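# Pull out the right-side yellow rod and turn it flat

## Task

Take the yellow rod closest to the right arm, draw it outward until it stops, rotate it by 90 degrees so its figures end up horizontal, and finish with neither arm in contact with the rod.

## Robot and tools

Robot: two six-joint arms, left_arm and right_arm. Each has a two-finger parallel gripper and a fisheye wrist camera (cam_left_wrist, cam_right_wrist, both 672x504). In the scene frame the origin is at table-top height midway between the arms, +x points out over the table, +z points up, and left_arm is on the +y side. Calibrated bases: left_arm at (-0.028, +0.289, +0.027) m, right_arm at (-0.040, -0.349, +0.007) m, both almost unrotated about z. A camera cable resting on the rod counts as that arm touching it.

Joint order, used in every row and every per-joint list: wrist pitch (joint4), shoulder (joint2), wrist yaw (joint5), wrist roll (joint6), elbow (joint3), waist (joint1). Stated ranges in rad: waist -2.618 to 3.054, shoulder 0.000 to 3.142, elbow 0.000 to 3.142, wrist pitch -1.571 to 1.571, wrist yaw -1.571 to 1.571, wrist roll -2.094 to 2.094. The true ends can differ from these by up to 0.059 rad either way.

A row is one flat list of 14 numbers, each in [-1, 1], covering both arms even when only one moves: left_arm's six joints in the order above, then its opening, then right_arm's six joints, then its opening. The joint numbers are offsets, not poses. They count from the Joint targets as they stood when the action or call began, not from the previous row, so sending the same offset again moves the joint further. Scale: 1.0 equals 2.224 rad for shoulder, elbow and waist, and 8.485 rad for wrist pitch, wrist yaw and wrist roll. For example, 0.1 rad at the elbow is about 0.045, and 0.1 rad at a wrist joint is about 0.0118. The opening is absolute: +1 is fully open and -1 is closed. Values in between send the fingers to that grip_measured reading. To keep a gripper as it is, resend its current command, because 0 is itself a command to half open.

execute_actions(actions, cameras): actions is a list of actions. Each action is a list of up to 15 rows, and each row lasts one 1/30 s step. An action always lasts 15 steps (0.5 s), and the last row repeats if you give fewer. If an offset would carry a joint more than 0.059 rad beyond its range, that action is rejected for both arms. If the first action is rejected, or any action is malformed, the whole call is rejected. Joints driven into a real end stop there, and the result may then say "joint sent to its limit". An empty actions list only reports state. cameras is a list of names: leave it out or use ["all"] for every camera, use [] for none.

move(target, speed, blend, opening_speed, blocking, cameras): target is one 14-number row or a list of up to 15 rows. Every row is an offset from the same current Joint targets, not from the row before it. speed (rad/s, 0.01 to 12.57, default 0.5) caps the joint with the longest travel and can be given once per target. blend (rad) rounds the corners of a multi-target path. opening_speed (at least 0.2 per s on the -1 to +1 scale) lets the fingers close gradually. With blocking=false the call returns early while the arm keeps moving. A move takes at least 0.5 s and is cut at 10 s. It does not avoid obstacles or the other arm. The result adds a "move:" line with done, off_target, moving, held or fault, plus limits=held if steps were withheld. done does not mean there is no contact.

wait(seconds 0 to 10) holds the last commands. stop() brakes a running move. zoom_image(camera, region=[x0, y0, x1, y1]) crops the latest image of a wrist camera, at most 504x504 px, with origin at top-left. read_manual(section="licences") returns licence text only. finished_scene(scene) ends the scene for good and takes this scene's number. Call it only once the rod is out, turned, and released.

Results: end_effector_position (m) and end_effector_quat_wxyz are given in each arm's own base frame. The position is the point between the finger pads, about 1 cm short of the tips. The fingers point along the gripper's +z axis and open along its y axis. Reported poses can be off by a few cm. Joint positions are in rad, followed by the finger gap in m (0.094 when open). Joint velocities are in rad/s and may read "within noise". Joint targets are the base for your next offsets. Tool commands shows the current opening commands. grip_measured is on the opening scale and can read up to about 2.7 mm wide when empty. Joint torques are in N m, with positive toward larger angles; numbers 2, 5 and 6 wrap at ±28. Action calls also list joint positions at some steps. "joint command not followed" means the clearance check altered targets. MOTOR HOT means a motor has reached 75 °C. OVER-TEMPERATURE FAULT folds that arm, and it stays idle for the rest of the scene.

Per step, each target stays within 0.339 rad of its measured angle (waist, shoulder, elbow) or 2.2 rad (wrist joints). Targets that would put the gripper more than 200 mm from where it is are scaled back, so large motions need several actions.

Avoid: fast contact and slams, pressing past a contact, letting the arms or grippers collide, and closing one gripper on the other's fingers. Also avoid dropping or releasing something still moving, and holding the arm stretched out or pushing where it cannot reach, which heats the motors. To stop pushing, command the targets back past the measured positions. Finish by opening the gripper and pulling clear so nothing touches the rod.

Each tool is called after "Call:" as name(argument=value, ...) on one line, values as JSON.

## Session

Call:
execute_actions(actions=[])

Scene clock: 0.00 s.
left_arm: end_effector_position=(+0.4127, +0.0165, +0.1264) grip_measured=+1.000 end_effector_quat_wxyz=(+0.618, -0.002, +0.786, +0.007) | right_arm: end_effector_position=(+0.3903, -0.0463, +0.1052) grip_measured=+1.000 end_effector_quat_wxyz=(+0.587, +0.098, +0.798, -0.097)
Joint names: [wrist pitch, shoulder, wrist yaw, wrist roll, elbow, waist]
Joint positions: left_arm=[0.901 1.55 0.039 0.018 0.411 0.054 0.094] | right_arm=[0.871 1.537 0.276 0.046 0.357 0.003 0.094]
Joint velocities: within noise
Joint torques (N m): no reading
Heat: left arm: 40 °C; right arm: 39 °C.
Joint targets: left_arm=[0.889 1.548 0.039 0.019 0.413 0.054] | right_arm=[0.861 1.534 0.277 0.048 0.360 0.003]
Tool commands: left_gripper/opening=+1.0 right_gripper/opening=+1.0
camera_calibration:
cam_left_wrist: T_world_to_cam=[[-0.0177666, -0.985889, 0.166453, -0.00796993], [-0.580802, -0.125334, -0.804339, 0.378982], [0.813851, -0.110967, -0.570379, -0.140833], [0, 0, 0, 1]] pos_world=[0.334589, 0.0240143, 0.225829]
cam_right_wrist: T_world_to_cam=[[-0.259, -0.939853, 0.222701, 0.0247898], [-0.669431, 0.00846419, -0.742826, 0.372487], [0.696262, -0.341475, -0.631359, -0.103415], [0, 0, 0, 1]] pos_world=[0.327779, -0.0151678, 0.20588]

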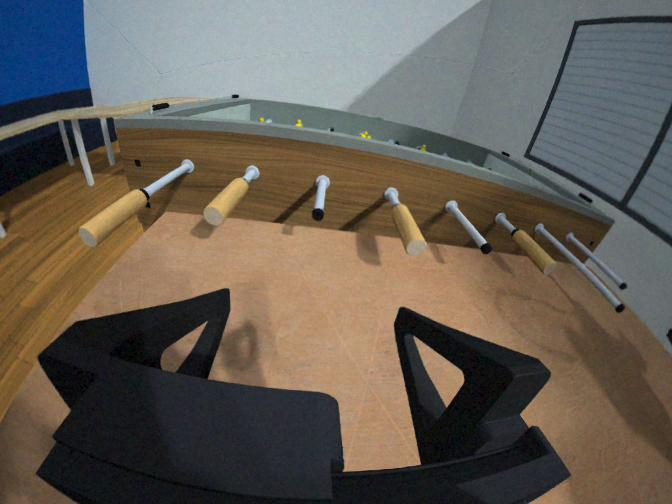

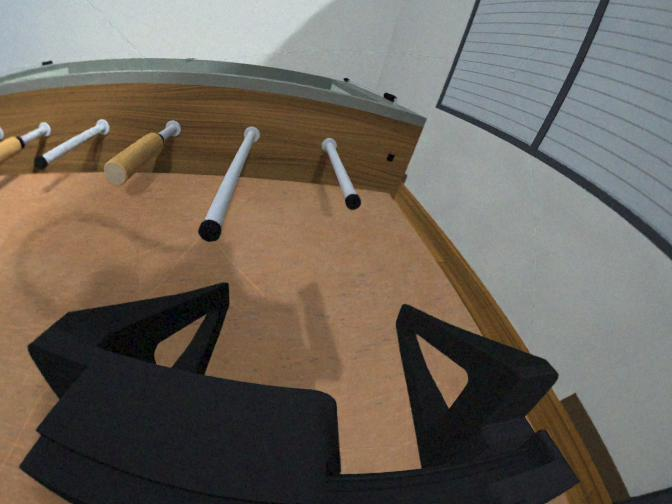

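Call:
move(target=[0,0,0,0,0,0,1,-0.009,0.3966,0.0163,-0.0057,0.58,0.1515,1], speed=1.0, cameras=["cam_right_wrist"])

Call:
zoom_image(camera="cam_right_wrist", region=[220, 120, 420, 270])

Scene clock: 33.40 s.
left_arm: end_effector_position=(+0.4127, +0.0165, +0.1264) grip_measured=+1.000 end_effector_quat_wxyz=(+0.618, -0.002, +0.786, +0.007) | right_arm: end_effector_position=(+0.6491, +0.1569, +0.1741) grip_measured=+1.000 end_effector_quat_wxyz=(+0.713, +0.028, +0.701, -0.022)
Joint names: [wrist pitch, shoulder, wrist yaw, wrist roll, elbow, waist]
Joint positions: left_arm=[0.901 1.55 0.039 0.018 0.411 0.054 0.094] | right_arm=[0.793 2.393 0.414 0.001 1.618 0.343 0.094]
Joint velocities: within noise
Joint torques (N m): left_arm=[1.87 -6.8 -0.01 0.01 5.72 -0.06] | right_arm=[1.6 -10.76 0.03 -0.02 9.03 -0.25]
Heat: left arm: 40 °C; right arm: 40 °C.
Joint targets: left_arm=[0.889 1.548 0.039 0.019 0.413 0.054] | right_arm=[0.785 2.416 0.416 -0.001 1.650 0.340]
move: done
camera_calibration:
cam_right_wrist: T_world_to_cam=[[-0.121637, -0.978157, 0.168564, 0.193704], [-0.39214, -0.108652, -0.913467, 0.463296], [0.911828, -0.177212, -0.370358, -0.381697], [0, 0, 0, 1]] pos_world=[0.55328, 0.172169, 0.24919]
Images, in order (width x height): cam_right_wrist 672x504.

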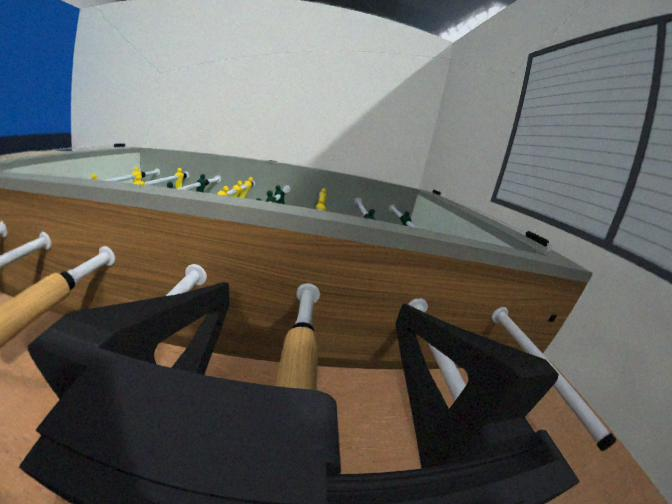

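Scaled by 2.520 from the camera's 672x504 image, which has a finer 960x720 frame.

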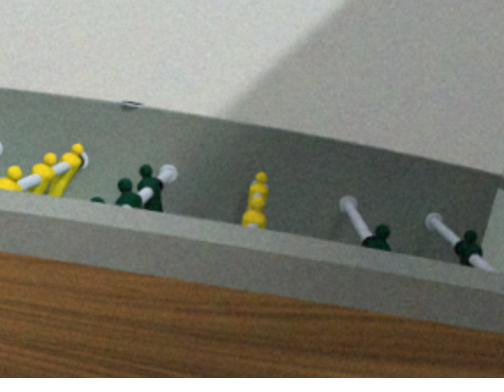

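Call:
move(target=[0,0,0,0,0,0,1,0.0277,0.1043,0.0008,0,0.0054,0.0058,1], cameras=["cam_right_wrist"])

Scene clock: 46.33 s.
left_arm: end_effector_position=(+0.4127, +0.0165, +0.1264) grip_measured=+1.000 end_effector_quat_wxyz=(+0.618, -0.002, +0.786, +0.007) | right_arm: end_effector_position=(+0.6524, +0.1567, +0.0758) grip_measured=+1.000 end_effector_quat_wxyz=(+0.711, +0.030, +0.702, -0.026)
Joint names: [wrist pitch, shoulder, wrist yaw, wrist roll, elbow, waist]
Joint positions: left_arm=[0.901 1.55 0.039 0.018 0.411 0.054 0.094] | right_arm=[1.012 2.637 0.422 0.001 1.638 0.343 0.094]
Joint velocities: within noise
Joint torques (N m): left_arm=[1.85 -6.79 0 0.02 5.67 -0.09] | right_arm=[1.73 -12.27 0.05 -0.01 7.65 0.9]
Heat: left arm: 40 °C; right arm: 42 °C.
Joint targets: left_arm=[0.889 1.548 0.039 0.019 0.413 0.054] | right_arm=[1.019 2.648 0.422 -0.001 1.662 0.353]
move: done
camera_calibration:
cam_right_wrist: T_world_to_cam=[[-0.128297, -0.976836, 0.171265, 0.214554], [-0.397661, -0.10753, -0.91121, 0.37804], [0.908518, -0.185011, -0.374654, -0.417542], [0, 0, 0, 1]] pos_world=[0.557203, 0.172985, 0.151294]
Images, in order (width x height): cam_right_wrist 672x504.

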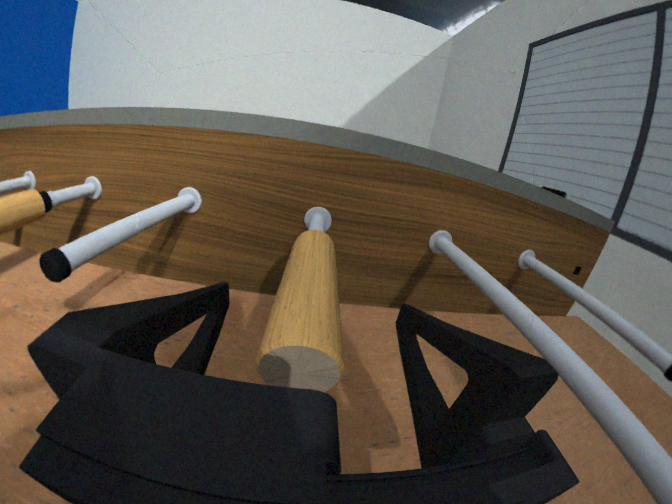

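Call:
move(target=[[0,0,0,0,0,0,1,0,0,0.0052,0,0,0.0085,1],[0,0,0,0,0,0,1,0,0,0.0052,0,0,0.0085,-1],[0,0,0,0,0,0,1,0,0,0.0052,-0.187,0,0.0085,-1]], speed=1.2, opening_speed=1.5, cameras=["cam_right_wrist"])

Scene clock: 66.43 s.
left_arm: end_effector_position=(+0.4127, +0.0165, +0.1264) grip_measured=+1.000 end_effector_quat_wxyz=(+0.618, -0.002, +0.786, +0.007) | right_arm: end_effector_position=(+0.6477, +0.1621, +0.0786) grip_measured=-0.313 end_effector_quat_wxyz=(+0.480, -0.464, +0.523, -0.530)
Joint names: [wrist pitch, shoulder, wrist yaw, wrist roll, elbow, waist]
Joint positions: left_arm=[0.901 1.55 0.039 0.018 0.411 0.054 0.094] | right_arm=[1.024 2.637 0.477 -1.572 1.638 0.366 0.032]
Joint velocities: within noise
Joint torques (N m): left_arm=[1.87 -6.79 -0.01 0.02 5.67 -0.05] | right_arm=[1.61 -12.26 -0.07 -0.14 7.62 0.51]
Heat: left arm: 40 °C; right arm: 43 °C.
Joint targets: left_arm=[0.889 1.548 0.039 0.019 0.413 0.054] | right_arm=[1.019 2.648 0.467 -1.587 1.662 0.372]
move: done
camera_calibration:
cam_right_wrist: T_world_to_cam=[[-0.0522957, 0.174882, 0.9832, -0.0809952], [-0.499159, -0.85731, 0.12594, 0.485045], [0.864931, -0.484186, 0.132128, -0.374315], [0, 0, 0, 1]] pos_world=[0.561636, 0.24876, 0.0680052]
Images, in order (width x height): cam_right_wrist 672x504.

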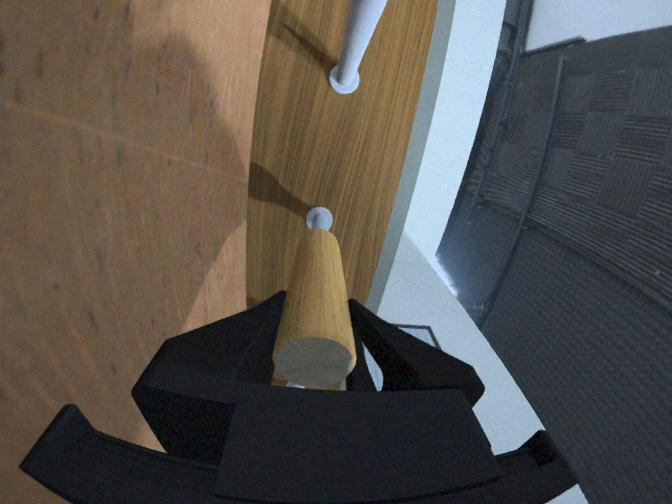

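Call:
move(target=[[0,0,0,0,0,0,1,0,0,0,0,0,0,0.1],[0,0,0,0,0,0,1,0,0,0,0.187,0,0,0.1],[0,0,0,0,0,0,1,-0.0283,-0.1057,0,0.187,-0.0045,0,0.1],[0,0,0,0,0,0,1,-0.1437,-0.0755,-0.0103,0.2106,0.2284,-0.0121,1],[0,0,0,0,0,0,1,-0.1083,-0.0755,-0.0103,0.2106,0.08,-0.0121,1]], speed=[1.2,1.2,0.6,1.0,0.5], cameras=["cam_right_wrist"])

Scene clock: 114.57 s.
left_arm: end_effector_position=(+0.4127, +0.0165, +0.1264) grip_measured=+1.000 end_effector_quat_wxyz=(+0.618, -0.002, +0.786, +0.007) | right_arm: end_effector_position=(+0.6477, +0.1676, +0.0790) grip_measured=+0.998 end_effector_quat_wxyz=(+0.521, +0.026, +0.853, -0.028)
Joint names: [wrist pitch, shoulder, wrist yaw, wrist roll, elbow, waist]
Joint positions: left_arm=[0.901 1.55 0.039 0.018 0.411 0.054 0.094] | right_arm=[0.091 2.461 0.387 0.186 1.856 0.352 0.094]
Joint velocities: within noise
Joint torques (N m): left_arm=[1.86 -6.76 0.01 0.02 5.68 -0.06] | right_arm=[1.66 -11.88 0.08 0.14 5.7 -0.64]
Heat: left arm: 40 °C; right arm: 43 °C.
Joint targets: left_arm=[0.889 1.548 0.039 0.019 0.413 0.054] | right_arm=[0.101 2.480 0.379 0.199 1.840 0.345]
move: done
camera_calibration:
cam_right_wrist: T_world_to_cam=[[-0.0357397, -0.978812, 0.201616, 0.161902], [-0.777131, -0.0996213, -0.621404, 0.601845], [0.628323, -0.178891, -0.757105, -0.199397], [0, 0, 0, 1]] pos_world=[0.598784, 0.182758, 0.190382]
Images, in order (width x height): cam_right_wrist 672x504.

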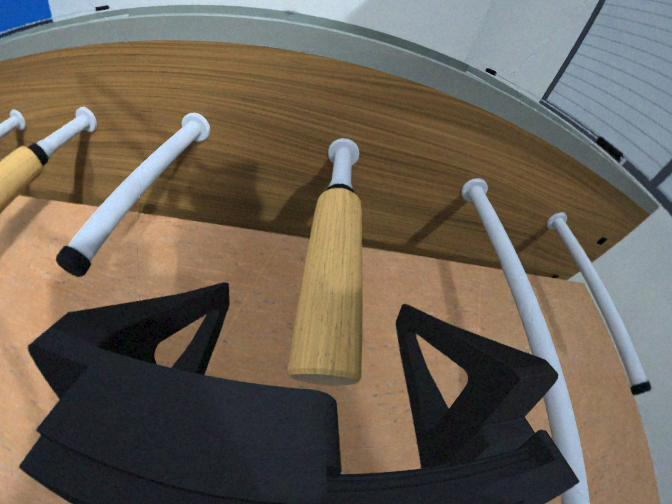

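Call:
move(target=[[0,0,0,0,0,0,1,0,0,0,0,0,-0.004,-1],[0,0,0,0,0,0,1,0.024,-0.1147,0.0077,0.0037,-0.2046,0.0324,-1],[0,0,0,0,0,0,1,0.035,-0.1751,0.0139,0.0067,-0.3112,0.0592,-1],[0,0,0,0,0,0,1,0.045,-0.2419,0.0232,0.0107,-0.4204,0.0996,-1]], speed=[0.5,0.35,0.35,0.2], opening_speed=1.5, cameras=["cam_right_wrist"])

Scene clock: 133.47 s.
left_arm: end_effector_position=(+0.4127, +0.0165, +0.1264) grip_measured=+1.000 end_effector_quat_wxyz=(+0.618, -0.002, +0.786, +0.007) | right_arm: end_effector_position=(+0.4773, +0.1785, +0.0748) grip_measured=-0.309 end_effector_quat_wxyz=(+0.546, +0.036, +0.837, -0.013)
Joint names: [wrist pitch, shoulder, wrist yaw, wrist roll, elbow, waist]
Joint positions: left_arm=[0.901 1.55 0.039 0.018 0.411 0.054 0.094] | right_arm=[0.537 1.992 0.549 0.293 0.962 0.539 0.032]
Joint velocities: within noise
Joint torques (N m): left_arm=[1.84 -6.79 -0.01 0.01 5.67 -0.03] | right_arm=[1.13 -12.97 0.5 -0.03 1.52 2.48]
Heat: left arm: 40 °C; right arm: 45 °C.
Joint targets: left_arm=[0.889 1.548 0.039 0.019 0.413 0.054] | right_arm=[0.482 1.942 0.576 0.290 0.905 0.567]
move: off_target (right_arm); right_arm: the elbow is farthest, 0.057 rad from its target
camera_calibration:
cam_right_wrist: T_world_to_cam=[[-0.0472177, -0.985052, 0.165657, 0.176645], [-0.73893, -0.0771457, -0.669352, 0.449257], [0.672126, -0.154014, -0.724242, -0.121419], [0, 0, 0, 1]] pos_world=[0.421919, 0.189963, 0.183512]
Images, in order (width x height): cam_right_wrist 672x504.

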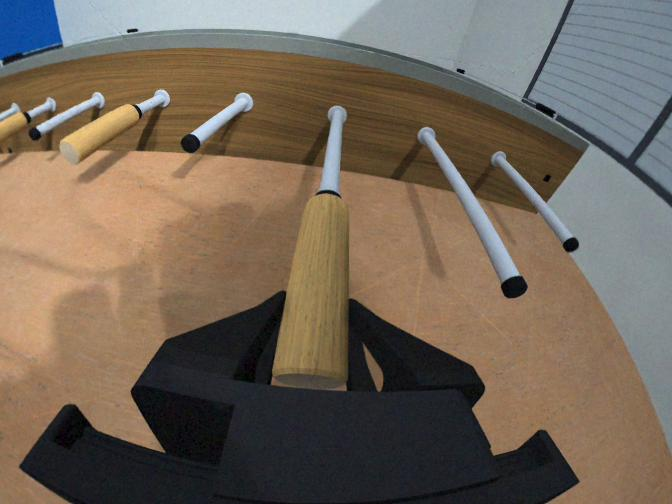

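Call:
move(target=[0,0,0,0,0,0,1,0.0041,-0.0279,0.0039,0.0017,-0.045,0.0168,-1], speed=0.3, cameras=[])

Scene clock: 139.97 s.
left_arm: end_effector_position=(+0.4127, +0.0165, +0.1264) grip_measured=+1.000 end_effector_quat_wxyz=(+0.618, -0.002, +0.786, +0.007) | right_arm: end_effector_position=(+0.4741, +0.1756, +0.0766) grip_measured=-0.309 end_effector_quat_wxyz=(+0.559, +0.044, +0.828, +0.003)
Joint names: [wrist pitch, shoulder, wrist yaw, wrist roll, elbow, waist]
Joint positions: left_arm=[0.901 1.55 0.039 0.018 0.411 0.054 0.094] | right_arm=[0.619 1.984 0.533 0.301 0.913 0.533 0.032]
Joint velocities: within noise
Joint torques (N m): left_arm=[1.84 -6.82 0 0.01 5.68 -0.06] | right_arm=[0.7 -17.26 1 0.06 -2.54 6.38]
Heat: left arm: 39 °C; right arm: 45 °C.
Joint targets: left_arm=[0.889 1.548 0.039 0.019 0.413 0.054] | right_arm=[0.517 1.880 0.609 0.305 0.805 0.604]
move: off_target (right_arm); right_arm: the elbow is farthest, 0.108 rad from its target
No camera images: "cameras" was empty.

Call:
move(target=[[0,0,0,0,0,0,1,-0.0062,0.0427,-0.0075,-0.0018,0.0697,-0.0279,-1],[0,0,0,0,0,0,1,-0.0062,0.0427,-0.0075,-0.0018,0.0697,-0.0279,0.3],[0,0,0,0,0,0,1,-0.0486,-0.0113,-0.0075,-0.0018,0.1776,-0.0279,0.3]], speed=0.5, opening_speed=1.5, cameras=["cam_right_wrist"])

Call:
zoom_image(camera="cam_right_wrist", region=[260, 0, 460, 180])

Scene clock: 155.80 s.
left_arm: end_effector_position=(+0.4127, +0.0165, +0.1264) grip_measured=+1.000 end_effector_quat_wxyz=(+0.618, -0.002, +0.786, +0.007) | right_arm: end_effector_position=(+0.4861, +0.1842, +0.1376) grip_measured=+0.298 end_effector_quat_wxyz=(+0.514, +0.022, +0.857, -0.029)
Joint names: [wrist pitch, shoulder, wrist yaw, wrist roll, elbow, waist]
Joint positions: left_arm=[0.901 1.55 0.039 0.018 0.411 0.054 0.094] | right_arm=[0.116 1.872 0.537 0.292 1.177 0.537 0.061]
Joint velocities: within noise
Joint torques (N m): left_arm=[1.85 -6.82 -0.01 0.03 5.67 -0.08] | right_arm=[1.35 -10.21 0.32 -0.02 8.32 0.5]
Heat: left arm: 39 °C; right arm: 50 °C.
Joint targets: left_arm=[0.889 1.548 0.039 0.019 0.413 0.054] | right_arm=[0.105 1.855 0.545 0.290 1.200 0.542]
move: done; target 2's new numbers were sent with right_arm's wrist pitch 0.063 rad from that target
camera_calibration:
cam_right_wrist: T_world_to_cam=[[-0.025256, -0.978005, 0.207047, 0.15467], [-0.78713, -0.108223, -0.607218, 0.518708], [0.616269, -0.178309, -0.767084, -0.0433682], [0, 0, 0, 1]] pos_world=[0.438924, 0.199671, 0.249678]
Images, in order (width x height): cam_right_wrist 672x504.

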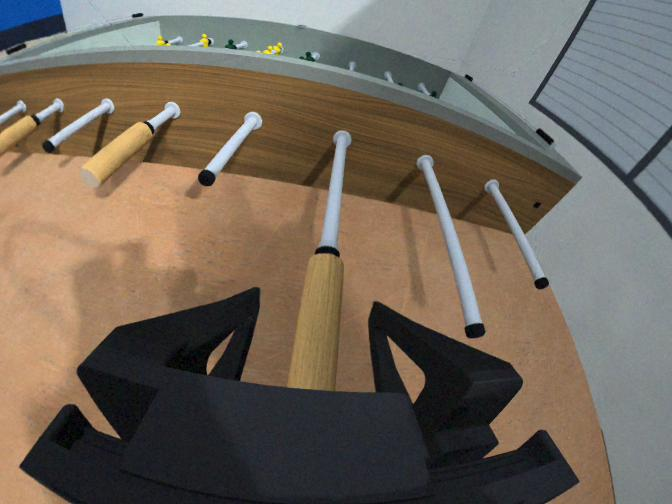

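Scaled by 2.520 from the camera's 672x504 image, which has a finer 960x720 frame.

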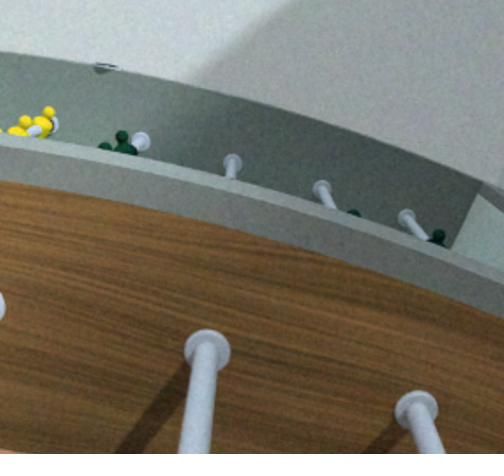

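Call:
move(target=[0,0,0,0,0,0,1,-0.0236,-0.06,0,0,0.16,0,0.3], speed=0.9, cameras=["cam_right_wrist"])

Call:
zoom_image(camera="cam_right_wrist", region=[260, 40, 460, 220])

Scene clock: 164.20 s.
left_arm: end_effector_position=(+0.4127, +0.0165, +0.1264) grip_measured=+1.000 end_effector_quat_wxyz=(+0.618, -0.002, +0.786, +0.007) | right_arm: end_effector_position=(+0.4975, +0.1904, +0.3479) grip_measured=+0.298 end_effector_quat_wxyz=(+0.629, +0.071, +0.772, +0.047)
Joint names: [wrist pitch, shoulder, wrist yaw, wrist roll, elbow, waist]
Joint positions: left_arm=[0.901 1.55 0.039 0.018 0.411 0.054 0.094] | right_arm=[-0.081 1.71 0.54 0.292 1.552 0.537 0.061]
Joint velocities: within noise
Joint torques (N m): left_arm=[1.85 -6.8 0.01 0.01 5.68 -0.05] | right_arm=[1.52 -7.2 0.18 -0.02 7.54 0.5]
Heat: left arm: 39 °C; right arm: 48 °C.
Joint targets: left_arm=[0.889 1.548 0.039 0.019 0.413 0.054] | right_arm=[-0.095 1.721 0.545 0.289 1.556 0.542]
move: done
camera_calibration:
cam_right_wrist: T_world_to_cam=[[-0.0622057, -0.997819, 0.02208, 0.203911], [-0.576529, 0.0178657, -0.816881, 0.600172], [0.814705, -0.0635444, -0.576383, -0.0748716], [0, 0, 0, 1]] pos_world=[0.4197, 0.187986, 0.442612]
Images, in order (width x height): cam_right_wrist 672x504.

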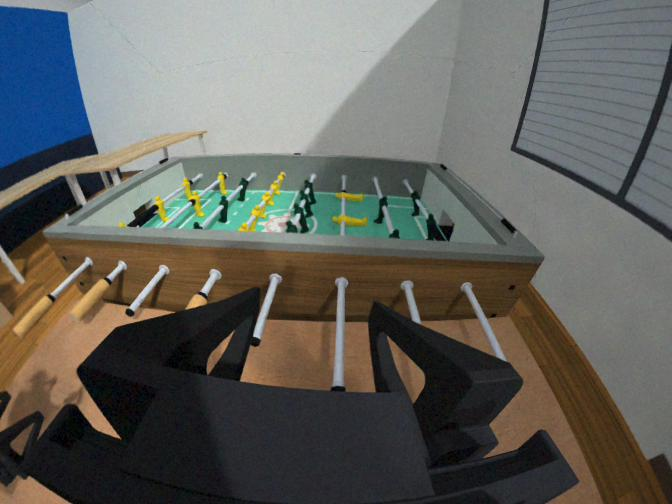

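Scaled by 2.520 from the camera's 672x504 image, which has a finer 960x720 frame.

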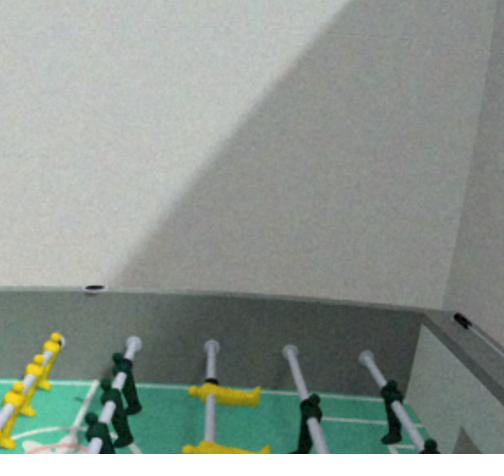

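Flat.

Call:
finished_scene(scene=3)

The scene is finished: the task was done.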